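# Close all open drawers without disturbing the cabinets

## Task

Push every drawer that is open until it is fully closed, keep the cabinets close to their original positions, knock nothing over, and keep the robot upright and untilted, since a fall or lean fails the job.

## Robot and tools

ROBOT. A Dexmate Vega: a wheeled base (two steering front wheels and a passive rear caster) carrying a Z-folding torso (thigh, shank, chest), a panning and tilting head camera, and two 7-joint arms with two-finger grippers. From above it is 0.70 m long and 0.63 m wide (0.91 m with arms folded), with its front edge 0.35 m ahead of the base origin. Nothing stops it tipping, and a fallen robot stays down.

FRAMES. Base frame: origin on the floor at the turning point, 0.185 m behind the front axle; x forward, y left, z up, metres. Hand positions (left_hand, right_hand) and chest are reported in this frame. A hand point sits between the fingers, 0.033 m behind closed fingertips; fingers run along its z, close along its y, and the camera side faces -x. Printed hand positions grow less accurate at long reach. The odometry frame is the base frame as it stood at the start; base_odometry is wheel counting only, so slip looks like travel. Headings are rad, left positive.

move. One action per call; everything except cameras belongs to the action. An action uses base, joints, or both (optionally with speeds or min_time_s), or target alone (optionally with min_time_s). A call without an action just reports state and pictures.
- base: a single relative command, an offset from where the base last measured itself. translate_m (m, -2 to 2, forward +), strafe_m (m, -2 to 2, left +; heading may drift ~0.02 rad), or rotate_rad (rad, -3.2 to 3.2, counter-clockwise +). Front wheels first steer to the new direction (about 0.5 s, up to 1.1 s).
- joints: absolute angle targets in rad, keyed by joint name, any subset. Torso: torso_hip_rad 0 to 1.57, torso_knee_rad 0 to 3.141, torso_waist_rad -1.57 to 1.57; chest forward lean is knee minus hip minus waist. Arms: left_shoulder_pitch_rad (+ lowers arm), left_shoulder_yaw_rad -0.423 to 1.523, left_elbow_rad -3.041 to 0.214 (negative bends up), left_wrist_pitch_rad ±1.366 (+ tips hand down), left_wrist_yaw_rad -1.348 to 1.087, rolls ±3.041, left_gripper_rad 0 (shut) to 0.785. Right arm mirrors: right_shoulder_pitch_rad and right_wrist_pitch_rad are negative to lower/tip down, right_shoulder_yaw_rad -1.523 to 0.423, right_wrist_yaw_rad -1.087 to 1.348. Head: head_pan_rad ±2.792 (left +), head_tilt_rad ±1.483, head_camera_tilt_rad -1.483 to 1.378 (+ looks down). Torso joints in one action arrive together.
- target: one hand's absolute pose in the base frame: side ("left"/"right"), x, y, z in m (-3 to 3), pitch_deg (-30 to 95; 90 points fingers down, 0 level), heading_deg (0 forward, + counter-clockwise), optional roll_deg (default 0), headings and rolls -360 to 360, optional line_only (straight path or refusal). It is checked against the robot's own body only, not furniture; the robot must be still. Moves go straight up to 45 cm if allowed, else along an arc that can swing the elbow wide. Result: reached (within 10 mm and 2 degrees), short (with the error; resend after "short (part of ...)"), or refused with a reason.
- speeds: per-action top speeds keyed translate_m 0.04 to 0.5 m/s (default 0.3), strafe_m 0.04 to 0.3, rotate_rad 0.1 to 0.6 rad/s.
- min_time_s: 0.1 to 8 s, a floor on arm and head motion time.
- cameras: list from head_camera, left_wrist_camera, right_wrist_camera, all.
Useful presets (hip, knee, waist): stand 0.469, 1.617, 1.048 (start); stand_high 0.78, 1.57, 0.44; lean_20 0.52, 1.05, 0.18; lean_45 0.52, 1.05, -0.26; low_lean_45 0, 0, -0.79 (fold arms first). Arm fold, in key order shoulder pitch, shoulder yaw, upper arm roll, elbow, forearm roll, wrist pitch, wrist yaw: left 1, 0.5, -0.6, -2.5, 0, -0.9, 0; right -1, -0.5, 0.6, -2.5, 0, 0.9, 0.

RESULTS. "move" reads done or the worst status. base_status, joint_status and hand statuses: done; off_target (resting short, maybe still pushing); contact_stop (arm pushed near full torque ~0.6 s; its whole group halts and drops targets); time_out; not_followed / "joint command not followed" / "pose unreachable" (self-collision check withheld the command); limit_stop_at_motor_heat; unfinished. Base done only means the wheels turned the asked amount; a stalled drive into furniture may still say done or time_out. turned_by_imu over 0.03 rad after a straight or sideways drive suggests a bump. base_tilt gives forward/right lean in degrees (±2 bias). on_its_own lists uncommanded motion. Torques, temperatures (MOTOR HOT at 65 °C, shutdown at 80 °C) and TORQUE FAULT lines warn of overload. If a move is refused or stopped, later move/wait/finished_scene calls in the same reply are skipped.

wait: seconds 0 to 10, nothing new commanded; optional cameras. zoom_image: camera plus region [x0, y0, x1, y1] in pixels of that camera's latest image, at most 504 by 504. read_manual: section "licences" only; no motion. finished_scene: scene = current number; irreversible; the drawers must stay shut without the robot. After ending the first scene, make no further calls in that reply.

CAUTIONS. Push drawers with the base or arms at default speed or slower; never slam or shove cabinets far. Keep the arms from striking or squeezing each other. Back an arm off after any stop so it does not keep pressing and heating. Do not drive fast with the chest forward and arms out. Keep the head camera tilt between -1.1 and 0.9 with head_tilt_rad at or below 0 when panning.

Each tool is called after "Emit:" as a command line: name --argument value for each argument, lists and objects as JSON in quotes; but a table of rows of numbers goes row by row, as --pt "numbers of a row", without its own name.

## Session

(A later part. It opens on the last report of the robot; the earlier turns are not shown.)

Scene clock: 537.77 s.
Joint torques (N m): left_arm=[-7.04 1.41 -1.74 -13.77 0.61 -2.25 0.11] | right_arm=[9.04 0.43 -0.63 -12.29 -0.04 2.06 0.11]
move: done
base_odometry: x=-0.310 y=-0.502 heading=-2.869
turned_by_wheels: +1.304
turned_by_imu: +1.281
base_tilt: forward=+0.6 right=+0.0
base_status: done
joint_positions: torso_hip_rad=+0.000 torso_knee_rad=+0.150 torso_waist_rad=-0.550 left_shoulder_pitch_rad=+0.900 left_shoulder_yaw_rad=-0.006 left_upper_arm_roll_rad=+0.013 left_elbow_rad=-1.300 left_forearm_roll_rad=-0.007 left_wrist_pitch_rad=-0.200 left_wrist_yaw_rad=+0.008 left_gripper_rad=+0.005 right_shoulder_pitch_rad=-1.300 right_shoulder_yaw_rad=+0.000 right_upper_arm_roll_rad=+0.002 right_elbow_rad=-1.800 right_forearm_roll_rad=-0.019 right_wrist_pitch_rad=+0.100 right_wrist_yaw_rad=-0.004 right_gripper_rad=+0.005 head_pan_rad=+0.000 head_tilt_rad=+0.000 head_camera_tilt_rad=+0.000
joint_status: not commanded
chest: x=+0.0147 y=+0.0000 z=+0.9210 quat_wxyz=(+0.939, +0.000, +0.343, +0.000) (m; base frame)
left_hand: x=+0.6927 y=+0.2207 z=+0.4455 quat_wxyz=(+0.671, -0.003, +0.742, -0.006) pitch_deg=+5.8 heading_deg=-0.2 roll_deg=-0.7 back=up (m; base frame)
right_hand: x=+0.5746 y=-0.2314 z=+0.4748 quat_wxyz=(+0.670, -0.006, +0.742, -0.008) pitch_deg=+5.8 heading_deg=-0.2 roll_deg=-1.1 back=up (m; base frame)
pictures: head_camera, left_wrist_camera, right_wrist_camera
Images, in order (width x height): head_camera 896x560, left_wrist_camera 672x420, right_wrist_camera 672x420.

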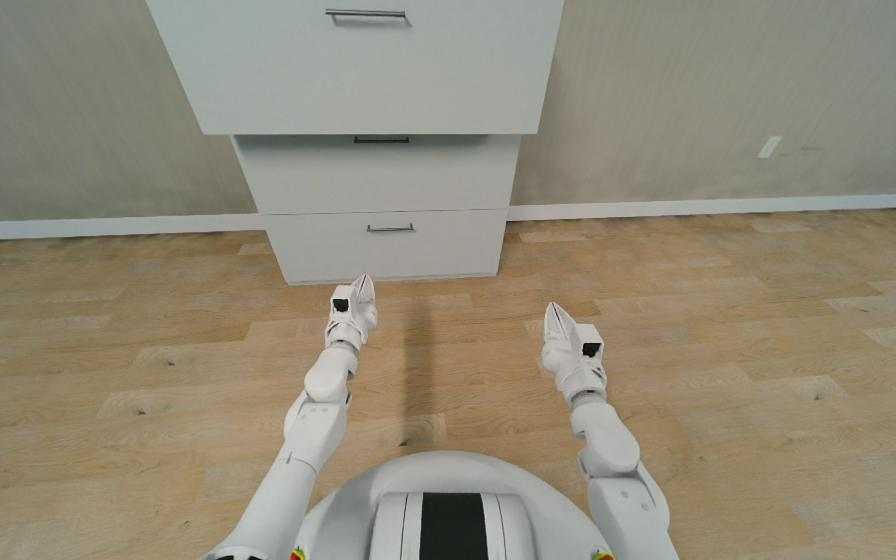

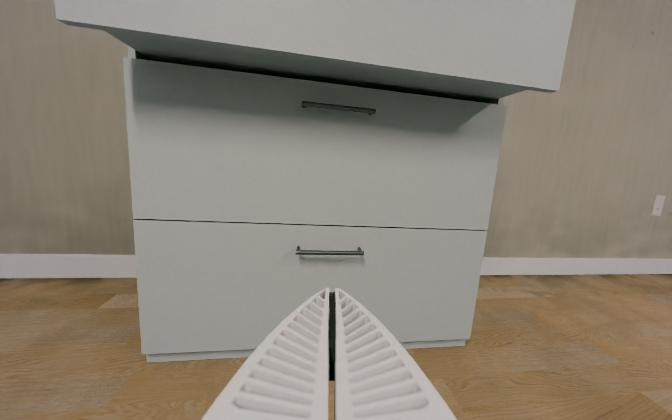

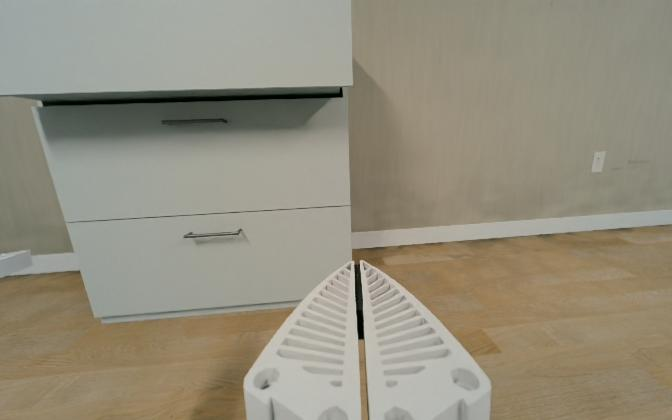

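Emit:
move --base '{"rotate_rad": 0.06}' --joints '{"left_shoulder_pitch_rad": 0.5, "left_elbow_rad": -2.05, "left_wrist_pitch_rad": 0.85, "head_camera_tilt_rad": -0.3}' --min_time_s 3.3 --cameras '["all"]'

Scene clock: 558.67 s.
Joint torques (N m): left_arm=[-17.68 0.22 -1.56 -13.09 0.75 -2.02 -0.29] | right_arm=[10.03 1.03 -0.55 -11.6 -0.09 2.22 0.03]
move: done
base_odometry: x=-0.310 y=-0.502 heading=-2.809
turned_by_wheels: +0.060
turned_by_imu: +0.060
base_tilt: forward=+0.6 right=-0.1
base_status: done
joint_positions: torso_hip_rad=+0.000 torso_knee_rad=+0.150 torso_waist_rad=-0.550 left_shoulder_pitch_rad=+0.503 left_shoulder_yaw_rad=-0.006 left_upper_arm_roll_rad=+0.013 left_elbow_rad=-2.045 left_forearm_roll_rad=-0.007 left_wrist_pitch_rad=+0.844 left_wrist_yaw_rad=+0.008 left_gripper_rad=+0.005 right_shoulder_pitch_rad=-1.300 right_shoulder_yaw_rad=+0.000 right_upper_arm_roll_rad=+0.002 right_elbow_rad=-1.800 right_forearm_roll_rad=-0.019 right_wrist_pitch_rad=+0.100 right_wrist_yaw_rad=-0.004 right_gripper_rad=+0.005 head_pan_rad=+0.000 head_tilt_rad=+0.000 head_camera_tilt_rad=-0.300
joint_status: all done
chest: x=+0.0147 y=+0.0000 z=+0.9210 quat_wxyz=(+0.939, +0.000, +0.343, +0.000) (m; base frame)
left_hand: x=+0.7774 y=+0.2189 z=+0.8213 quat_wxyz=(+0.706, +0.002, +0.708, -0.006) pitch_deg=+0.1 heading_deg=-0.7 roll_deg=-0.3 back=up (m; base frame)
right_hand: x=+0.5746 y=-0.2314 z=+0.4748 quat_wxyz=(+0.670, -0.006, +0.742, -0.008) pitch_deg=+5.8 heading_deg=-0.2 roll_deg=-1.1 back=up (m; base frame)
pictures: head_camera, left_wrist_camera, right_wrist_camera
Images, in order (width x height): head_camera 896x560, left_wrist_camera 672x420, right_wrist_camera 672x420.

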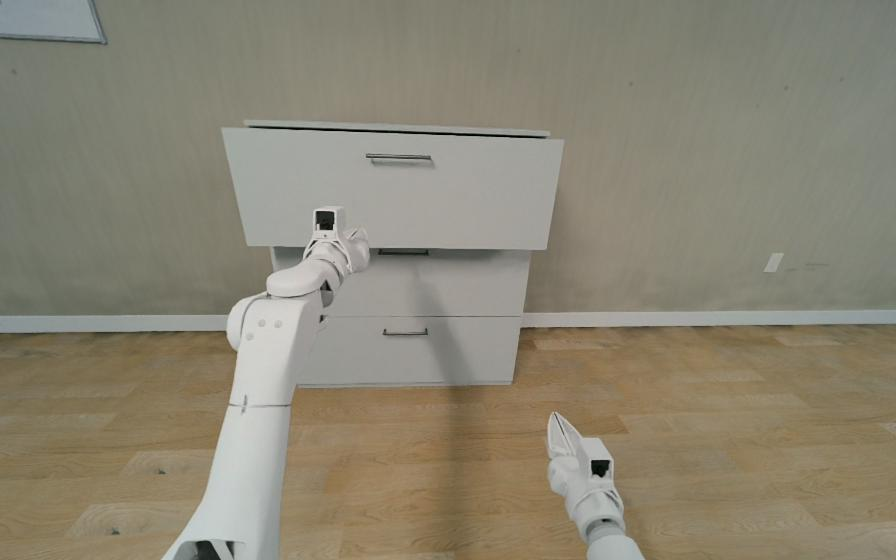

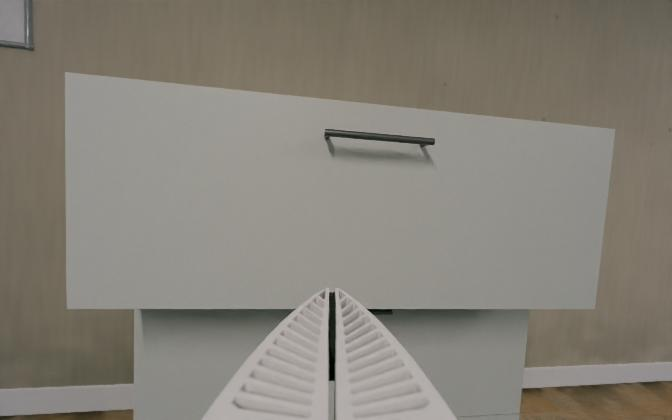

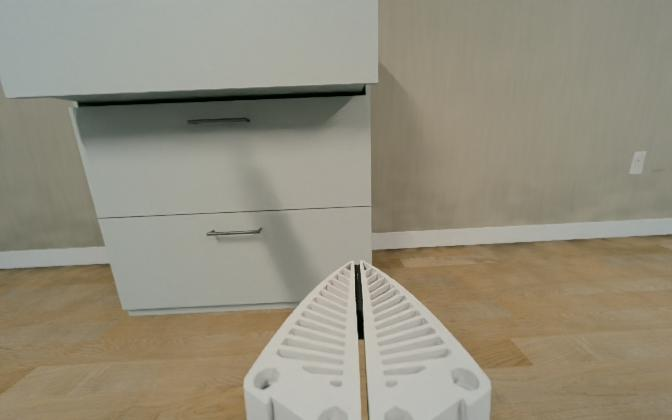

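Emit:
move --base '{"translate_m": 0.34}' --speeds '{"translate_m": 0.1}' --cameras '["all"]'

Scene clock: 566.53 s.
Joint torques (N m): left_arm=[-19 -0.31 -0.08 -11.13 -0.34 -2.48 -0.15] | right_arm=[10.05 1.04 -0.57 -11.41 -0.01 2.57 0.1]
move: done
base_odometry: x=-0.631 y=-0.615 heading=-2.808
turned_by_wheels: +0.000
turned_by_imu: +0.002
base_tilt: forward=+0.7 right=-0.1
base_status: done
joint_positions: torso_hip_rad=+0.000 torso_knee_rad=+0.150 torso_waist_rad=-0.550 left_shoulder_pitch_rad=+0.500 left_shoulder_yaw_rad=-0.006 left_upper_arm_roll_rad=+0.013 left_elbow_rad=-2.050 left_forearm_roll_rad=-0.007 left_wrist_pitch_rad=+0.850 left_wrist_yaw_rad=+0.008 left_gripper_rad=+0.005 right_shoulder_pitch_rad=-1.300 right_shoulder_yaw_rad=+0.000 right_upper_arm_roll_rad=+0.002 right_elbow_rad=-1.800 right_forearm_roll_rad=-0.019 right_wrist_pitch_rad=+0.100 right_wrist_yaw_rad=-0.004 right_gripper_rad=+0.005 head_pan_rad=+0.000 head_tilt_rad=+0.000 head_camera_tilt_rad=-0.300
joint_status: not commanded
chest: x=+0.0147 y=+0.0000 z=+0.9210 quat_wxyz=(+0.939, +0.000, +0.343, +0.000) (m; base frame)
left_hand: x=+0.7768 y=+0.2190 z=+0.8237 quat_wxyz=(+0.707, +0.002, +0.707, -0.006) pitch_deg=+0.0 heading_deg=-0.7 roll_deg=-0.3 back=up (m; base frame)
right_hand: x=+0.5746 y=-0.2314 z=+0.4749 quat_wxyz=(+0.670, -0.006, +0.742, -0.008) pitch_deg=+5.8 heading_deg=-0.2 roll_deg=-1.1 back=up (m; base frame)
pictures: head_camera, left_wrist_camera, right_wrist_camera
Images, in order (width x height): head_camera 896x560, left_wrist_camera 672x420, right_wrist_camera 672x420.

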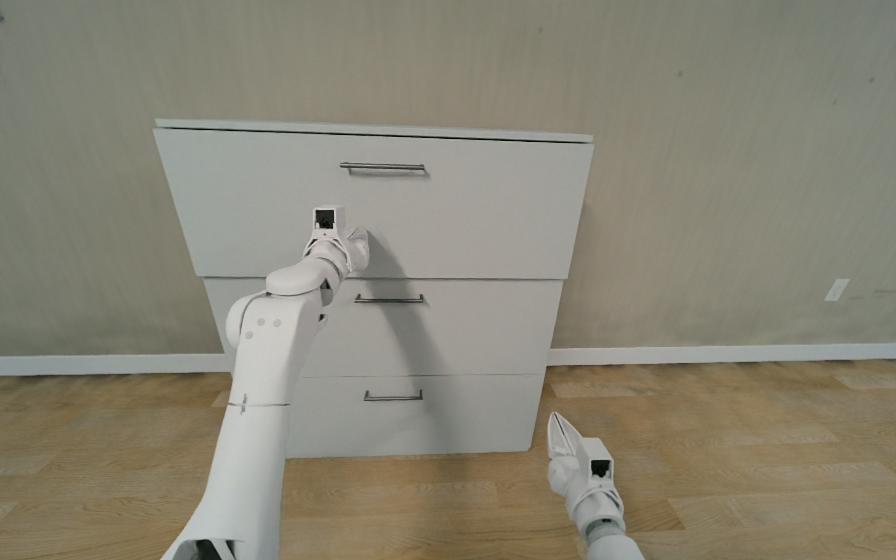

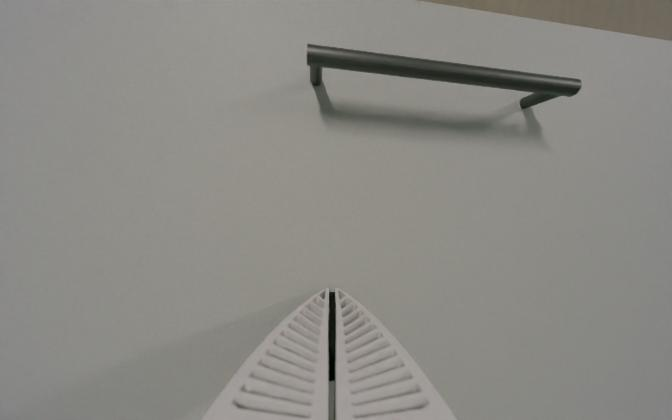

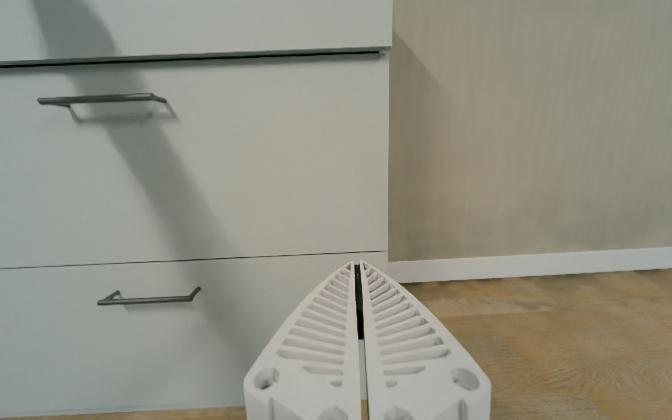

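Emit:
move --base '{"translate_m": 0.03}' --speeds '{"translate_m": 0.08}' --cameras '["head_camera", "right_wrist_camera"]'

Emit:
zoom_image --camera "right_wrist_camera" --region '[200, 0, 420, 150]'

Scene clock: 572.23 s.
Joint torques (N m): left_arm=[-18.95 0.56 -0.32 -1.79 0.3 -3.46 -0.11] | right_arm=[9.38 0.11 -0.58 -12.43 0 1.99 -0.08]
move: done
base_odometry: x=-0.659 y=-0.624 heading=-2.808
turned_by_wheels: +0.001
turned_by_imu: +0.002
base_tilt: forward=+0.6 right=+0.0
base_status: done
joint_positions: torso_hip_rad=+0.000 torso_knee_rad=+0.150 torso_waist_rad=-0.550 left_shoulder_pitch_rad=+0.500 left_shoulder_yaw_rad=-0.006 left_upper_arm_roll_rad=+0.013 left_elbow_rad=-2.051 left_forearm_roll_rad=-0.007 left_wrist_pitch_rad=+0.851 left_wrist_yaw_rad=+0.008 left_gripper_rad=+0.005 right_shoulder_pitch_rad=-1.300 right_shoulder_yaw_rad=+0.000 right_upper_arm_roll_rad=+0.002 right_elbow_rad=-1.800 right_forearm_roll_rad=-0.019 right_wrist_pitch_rad=+0.100 right_wrist_yaw_rad=-0.004 right_gripper_rad=+0.005 head_pan_rad=+0.000 head_tilt_rad=+0.000 head_camera_tilt_rad=-0.300
joint_status: not commanded
chest: x=+0.0144 y=+0.0000 z=+0.9210 quat_wxyz=(+0.939, +0.000, +0.343, +0.000) (m; base frame)
left_hand: x=+0.7765 y=+0.2189 z=+0.8244 quat_wxyz=(+0.707, +0.002, +0.707, -0.006) pitch_deg=+0.0 heading_deg=-0.7 roll_deg=-0.3 back=up (m; base frame)
right_hand: x=+0.5746 y=-0.2314 z=+0.4752 quat_wxyz=(+0.671, -0.006, +0.742, -0.008) pitch_deg=+5.8 heading_deg=-0.2 roll_deg=-1.1 back=up (m; base frame)
pictures: head_camera, right_wrist_camera
Images, in order (width x height): head_camera 896x560, right_wrist_camera 672x420.

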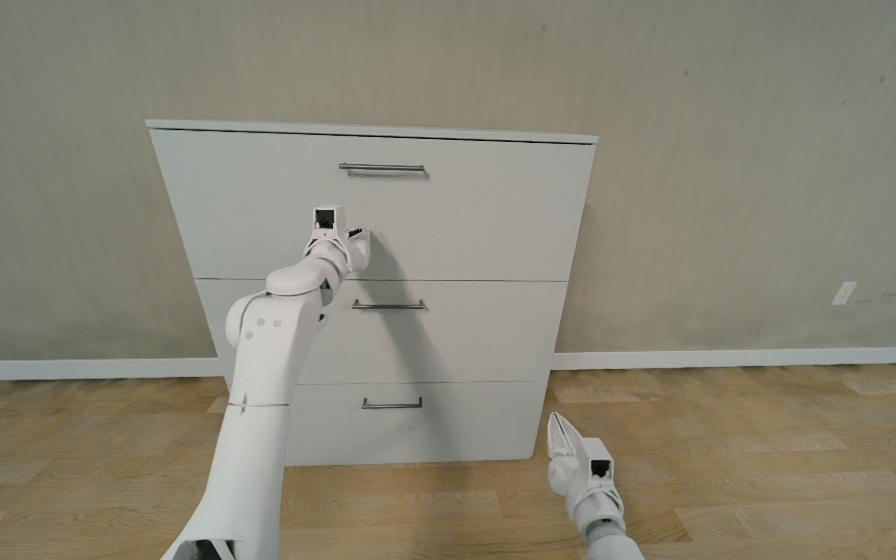

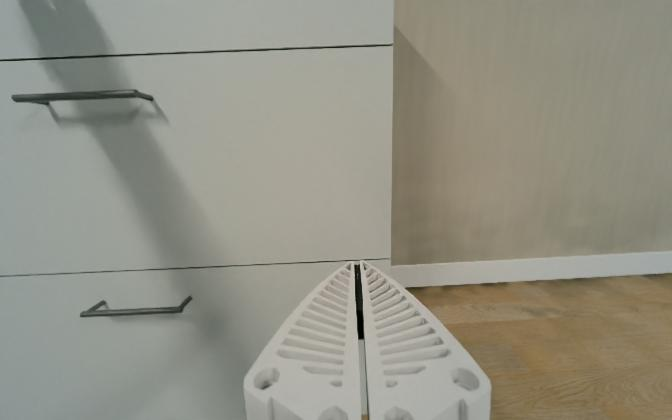

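Scaled by 2.291 from the camera's 672x420 image, which has a finer 960x600 frame.

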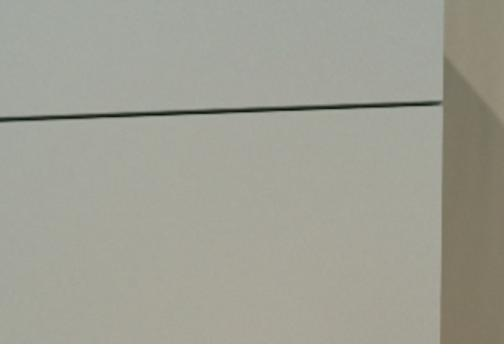

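Emit:
move --base '{"translate_m": -0.5}' --joints '{"head_camera_tilt_rad": -0.2}' --cameras '["all"]'

Emit:
move --joints '{"left_shoulder_pitch_rad": -0.1, "left_elbow_rad": -1.6, "left_wrist_pitch_rad": 1.0, "right_shoulder_pitch_rad": -0.1, "right_elbow_rad": -1.6, "right_wrist_pitch_rad": -1.0}' --cameras '["head_camera"]'

Emit:
move --joints '{"left_shoulder_pitch_rad": 0.7, "left_elbow_rad": -1.65, "left_wrist_pitch_rad": 0.25, "right_shoulder_pitch_rad": -0.7, "right_elbow_rad": -1.65, "right_wrist_pitch_rad": -0.25}' --cameras '["head_camera"]'

Scene clock: 700.07 s.
Joint torques (N m): left_arm=[-19.03 -1.27 -0.38 -11.73 -0.13 -3.63 0.14] | right_arm=[10.46 -0.47 -0.75 -12.25 -0.03 2.28 -0.03]
move: done
base_odometry: x=-0.187 y=-0.459 heading=-2.807
turned_by_wheels: +0.001
turned_by_imu: +0.001
base_tilt: forward=+0.7 right=+0.0
base_status: done
joint_positions: torso_hip_rad=+0.000 torso_knee_rad=+0.150 torso_waist_rad=-0.550 left_shoulder_pitch_rad=+0.500 left_shoulder_yaw_rad=-0.006 left_upper_arm_roll_rad=+0.013 left_elbow_rad=-2.050 left_forearm_roll_rad=-0.007 left_wrist_pitch_rad=+0.850 left_wrist_yaw_rad=+0.008 left_gripper_rad=+0.005 right_shoulder_pitch_rad=-1.300 right_shoulder_yaw_rad=+0.000 right_upper_arm_roll_rad=+0.002 right_elbow_rad=-1.800 right_forearm_roll_rad=-0.019 right_wrist_pitch_rad=+0.100 right_wrist_yaw_rad=-0.004 right_gripper_rad=+0.005 head_pan_rad=+0.000 head_tilt_rad=+0.000 head_camera_tilt_rad=-0.200
joint_status: all done
chest: x=+0.0147 y=+0.0000 z=+0.9210 quat_wxyz=(+0.939, +0.000, +0.343, +0.000) (m; base frame)
left_hand: x=+0.7768 y=+0.2189 z=+0.8237 quat_wxyz=(+0.707, +0.002, +0.707, -0.006) pitch_deg=+0.0 heading_deg=-0.7 roll_deg=-0.3 back=up (m; base frame)
right_hand: x=+0.5746 y=-0.2314 z=+0.4749 quat_wxyz=(+0.670, -0.006, +0.742, -0.008) pitch_deg=+5.8 heading_deg=-0.2 roll_deg=-1.1 back=up (m; base frame)
pictures: head_camera, left_wrist_camera, right_wrist_camera
Images, in order (width x height): head_camera 896x560, left_wrist_camera 672x420, right_wrist_camera 672x420.

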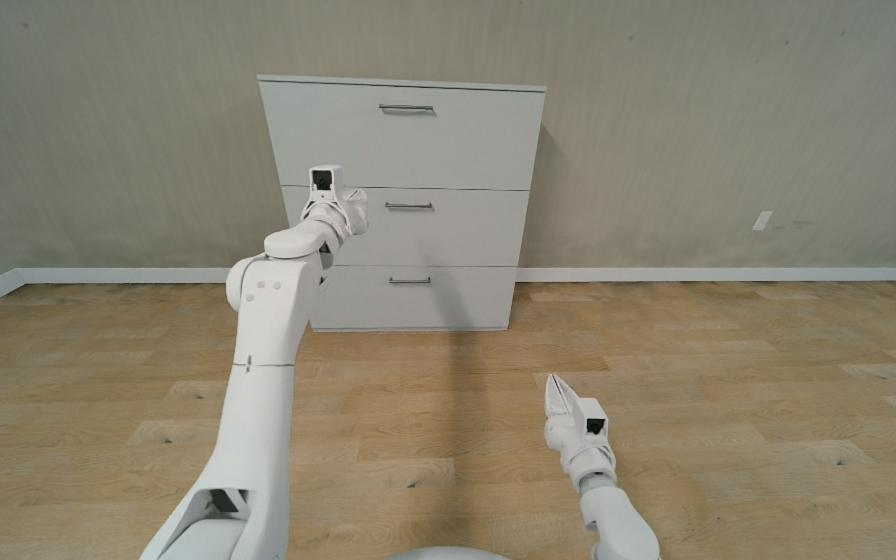

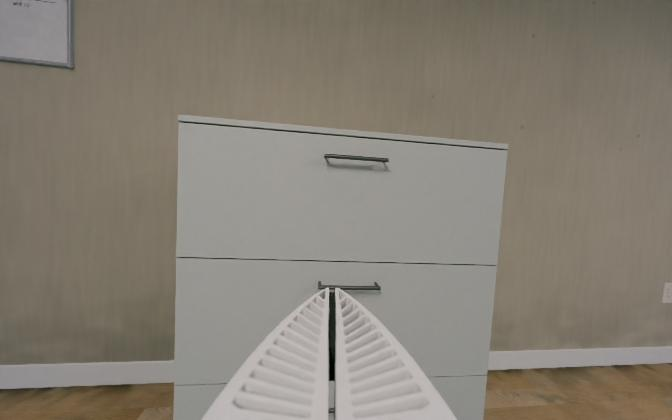

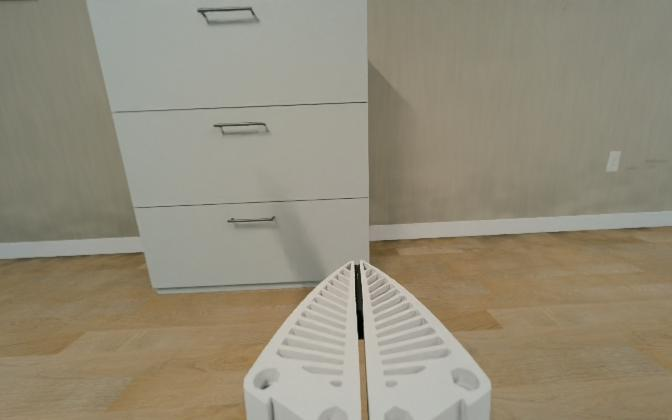

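Scene clock: 705.70 s.
Joint torques (N m): left_arm=[-20.99 -0.61 0.04 -10.86 0.68 -2.2 0.06] | right_arm=[24.99 -0.38 -0.49 -6.37 -0.06 1.87 0.13]
move: done
base_odometry: x=-0.187 y=-0.459 heading=-2.807
turned_by_wheels: +0.000
turned_by_imu: +0.001
base_tilt: forward=+0.7 right=-0.1
base_status: not commanded
joint_positions: torso_hip_rad=+0.000 torso_knee_rad=+0.150 torso_waist_rad=-0.550 left_shoulder_pitch_rad=-0.100 left_shoulder_yaw_rad=-0.006 left_upper_arm_roll_rad=+0.013 left_elbow_rad=-1.600 left_forearm_roll_rad=-0.007 left_wrist_pitch_rad=+1.000 left_wrist_yaw_rad=+0.008 left_gripper_rad=+0.005 right_shoulder_pitch_rad=-0.106 right_shoulder_yaw_rad=+0.000 right_upper_arm_roll_rad=+0.002 right_elbow_rad=-1.601 right_forearm_roll_rad=-0.019 right_wrist_pitch_rad=-0.995 right_wrist_yaw_rad=-0.004 right_gripper_rad=+0.005 head_pan_rad=+0.000 head_tilt_rad=+0.000 head_camera_tilt_rad=-0.200
joint_status: all done
chest: x=+0.0147 y=+0.0000 z=+0.9210 quat_wxyz=(+0.939, +0.000, +0.343, +0.000) (m; base frame)
left_hand: x=+0.8722 y=+0.2186 z=+0.9983 quat_wxyz=(+0.707, +0.005, +0.707, -0.002) pitch_deg=+0.0 heading_deg=-0.6 roll_deg=+0.2 back=up (m; base frame)
right_hand: x=+0.8702 y=-0.2378 z=+0.8241 quat_wxyz=(+0.633, +0.003, +0.774, -0.011) pitch_deg=+11.4 heading_deg=-1.2 roll_deg=-0.7 back=up (m; base frame)
pictures: head_camera
Images, in order (width x height): head_camera 896x560.

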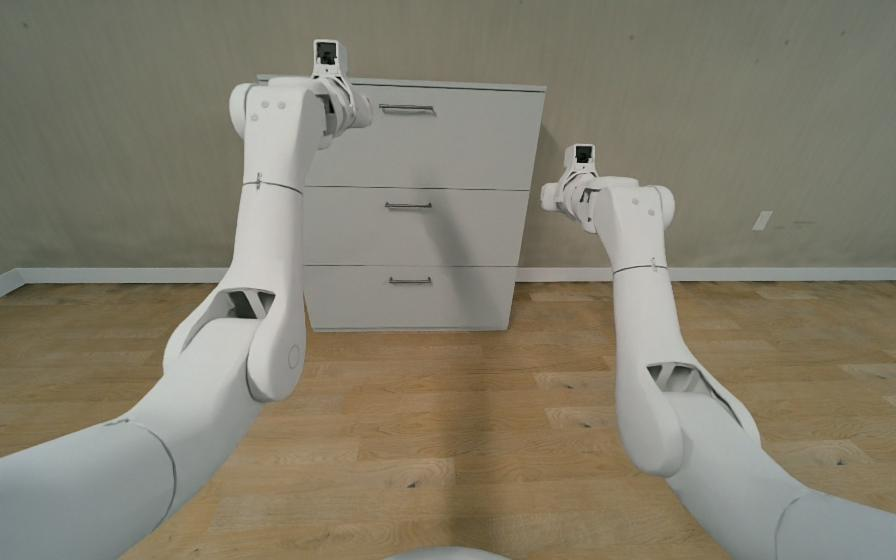

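Scene clock: 710.10 s.
Joint torques (N m): left_arm=[-9.83 -2.78 -1.77 -15.89 0.37 -1.84 -0.37] | right_arm=[5.99 0.09 -0.66 -14.03 0.02 2.32 0.01]
move: done
base_odometry: x=-0.187 y=-0.459 heading=-2.807
turned_by_wheels: +0.000
turned_by_imu: +0.001
base_tilt: forward=+0.7 right=+0.0
base_status: not commanded
joint_positions: torso_hip_rad=+0.000 torso_knee_rad=+0.150 torso_waist_rad=-0.550 left_shoulder_pitch_rad=+0.694 left_shoulder_yaw_rad=-0.006 left_upper_arm_roll_rad=+0.013 left_elbow_rad=-1.649 left_forearm_roll_rad=-0.007 left_wrist_pitch_rad=+0.256 left_wrist_yaw_rad=+0.008 left_gripper_rad=+0.005 right_shoulder_pitch_rad=-0.696 right_shoulder_yaw_rad=+0.000 right_upper_arm_roll_rad=+0.002 right_elbow_rad=-1.649 right_forearm_roll_rad=-0.019 right_wrist_pitch_rad=-0.255 right_wrist_yaw_rad=-0.004 right_gripper_rad=+0.005 head_pan_rad=+0.000 head_tilt_rad=+0.000 head_camera_tilt_rad=-0.200
joint_status: all done
chest: x=+0.0147 y=+0.0000 z=+0.9210 quat_wxyz=(+0.939, +0.000, +0.343, +0.000) (m; base frame)
left_hand: x=+0.7839 y=+0.2196 z=+0.6485 quat_wxyz=(+0.707, -0.001, +0.707, -0.006) pitch_deg=+0.0 heading_deg=-0.4 roll_deg=-0.6 back=up (m; base frame)
right_hand: x=+0.7834 y=-0.2339 z=+0.6473 quat_wxyz=(+0.706, -0.003, +0.708, -0.010) pitch_deg=+0.1 heading_deg=-0.6 roll_deg=-1.0 back=up (m; base frame)
pictures: head_camera
Images, in order (width x height): head_camera 896x560.

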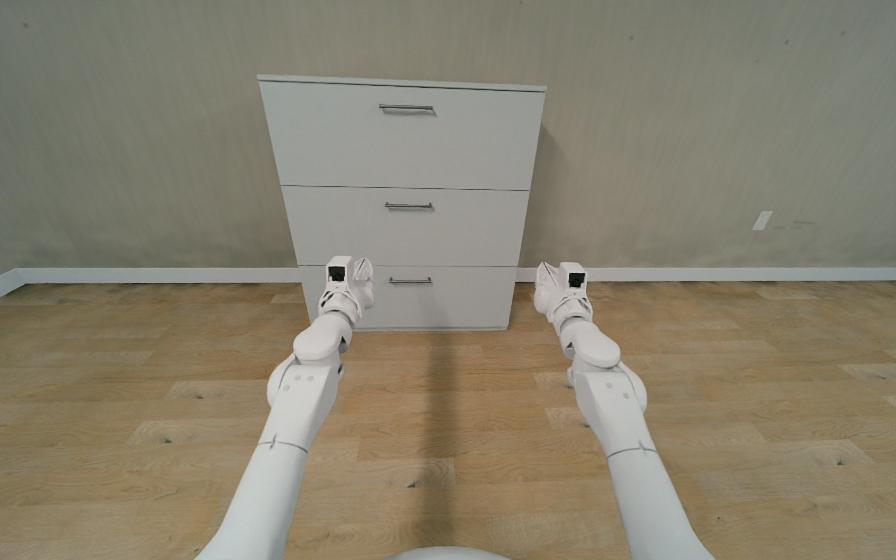

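Emit:
finished_scene --scene 1

The scene is finished: the task was done.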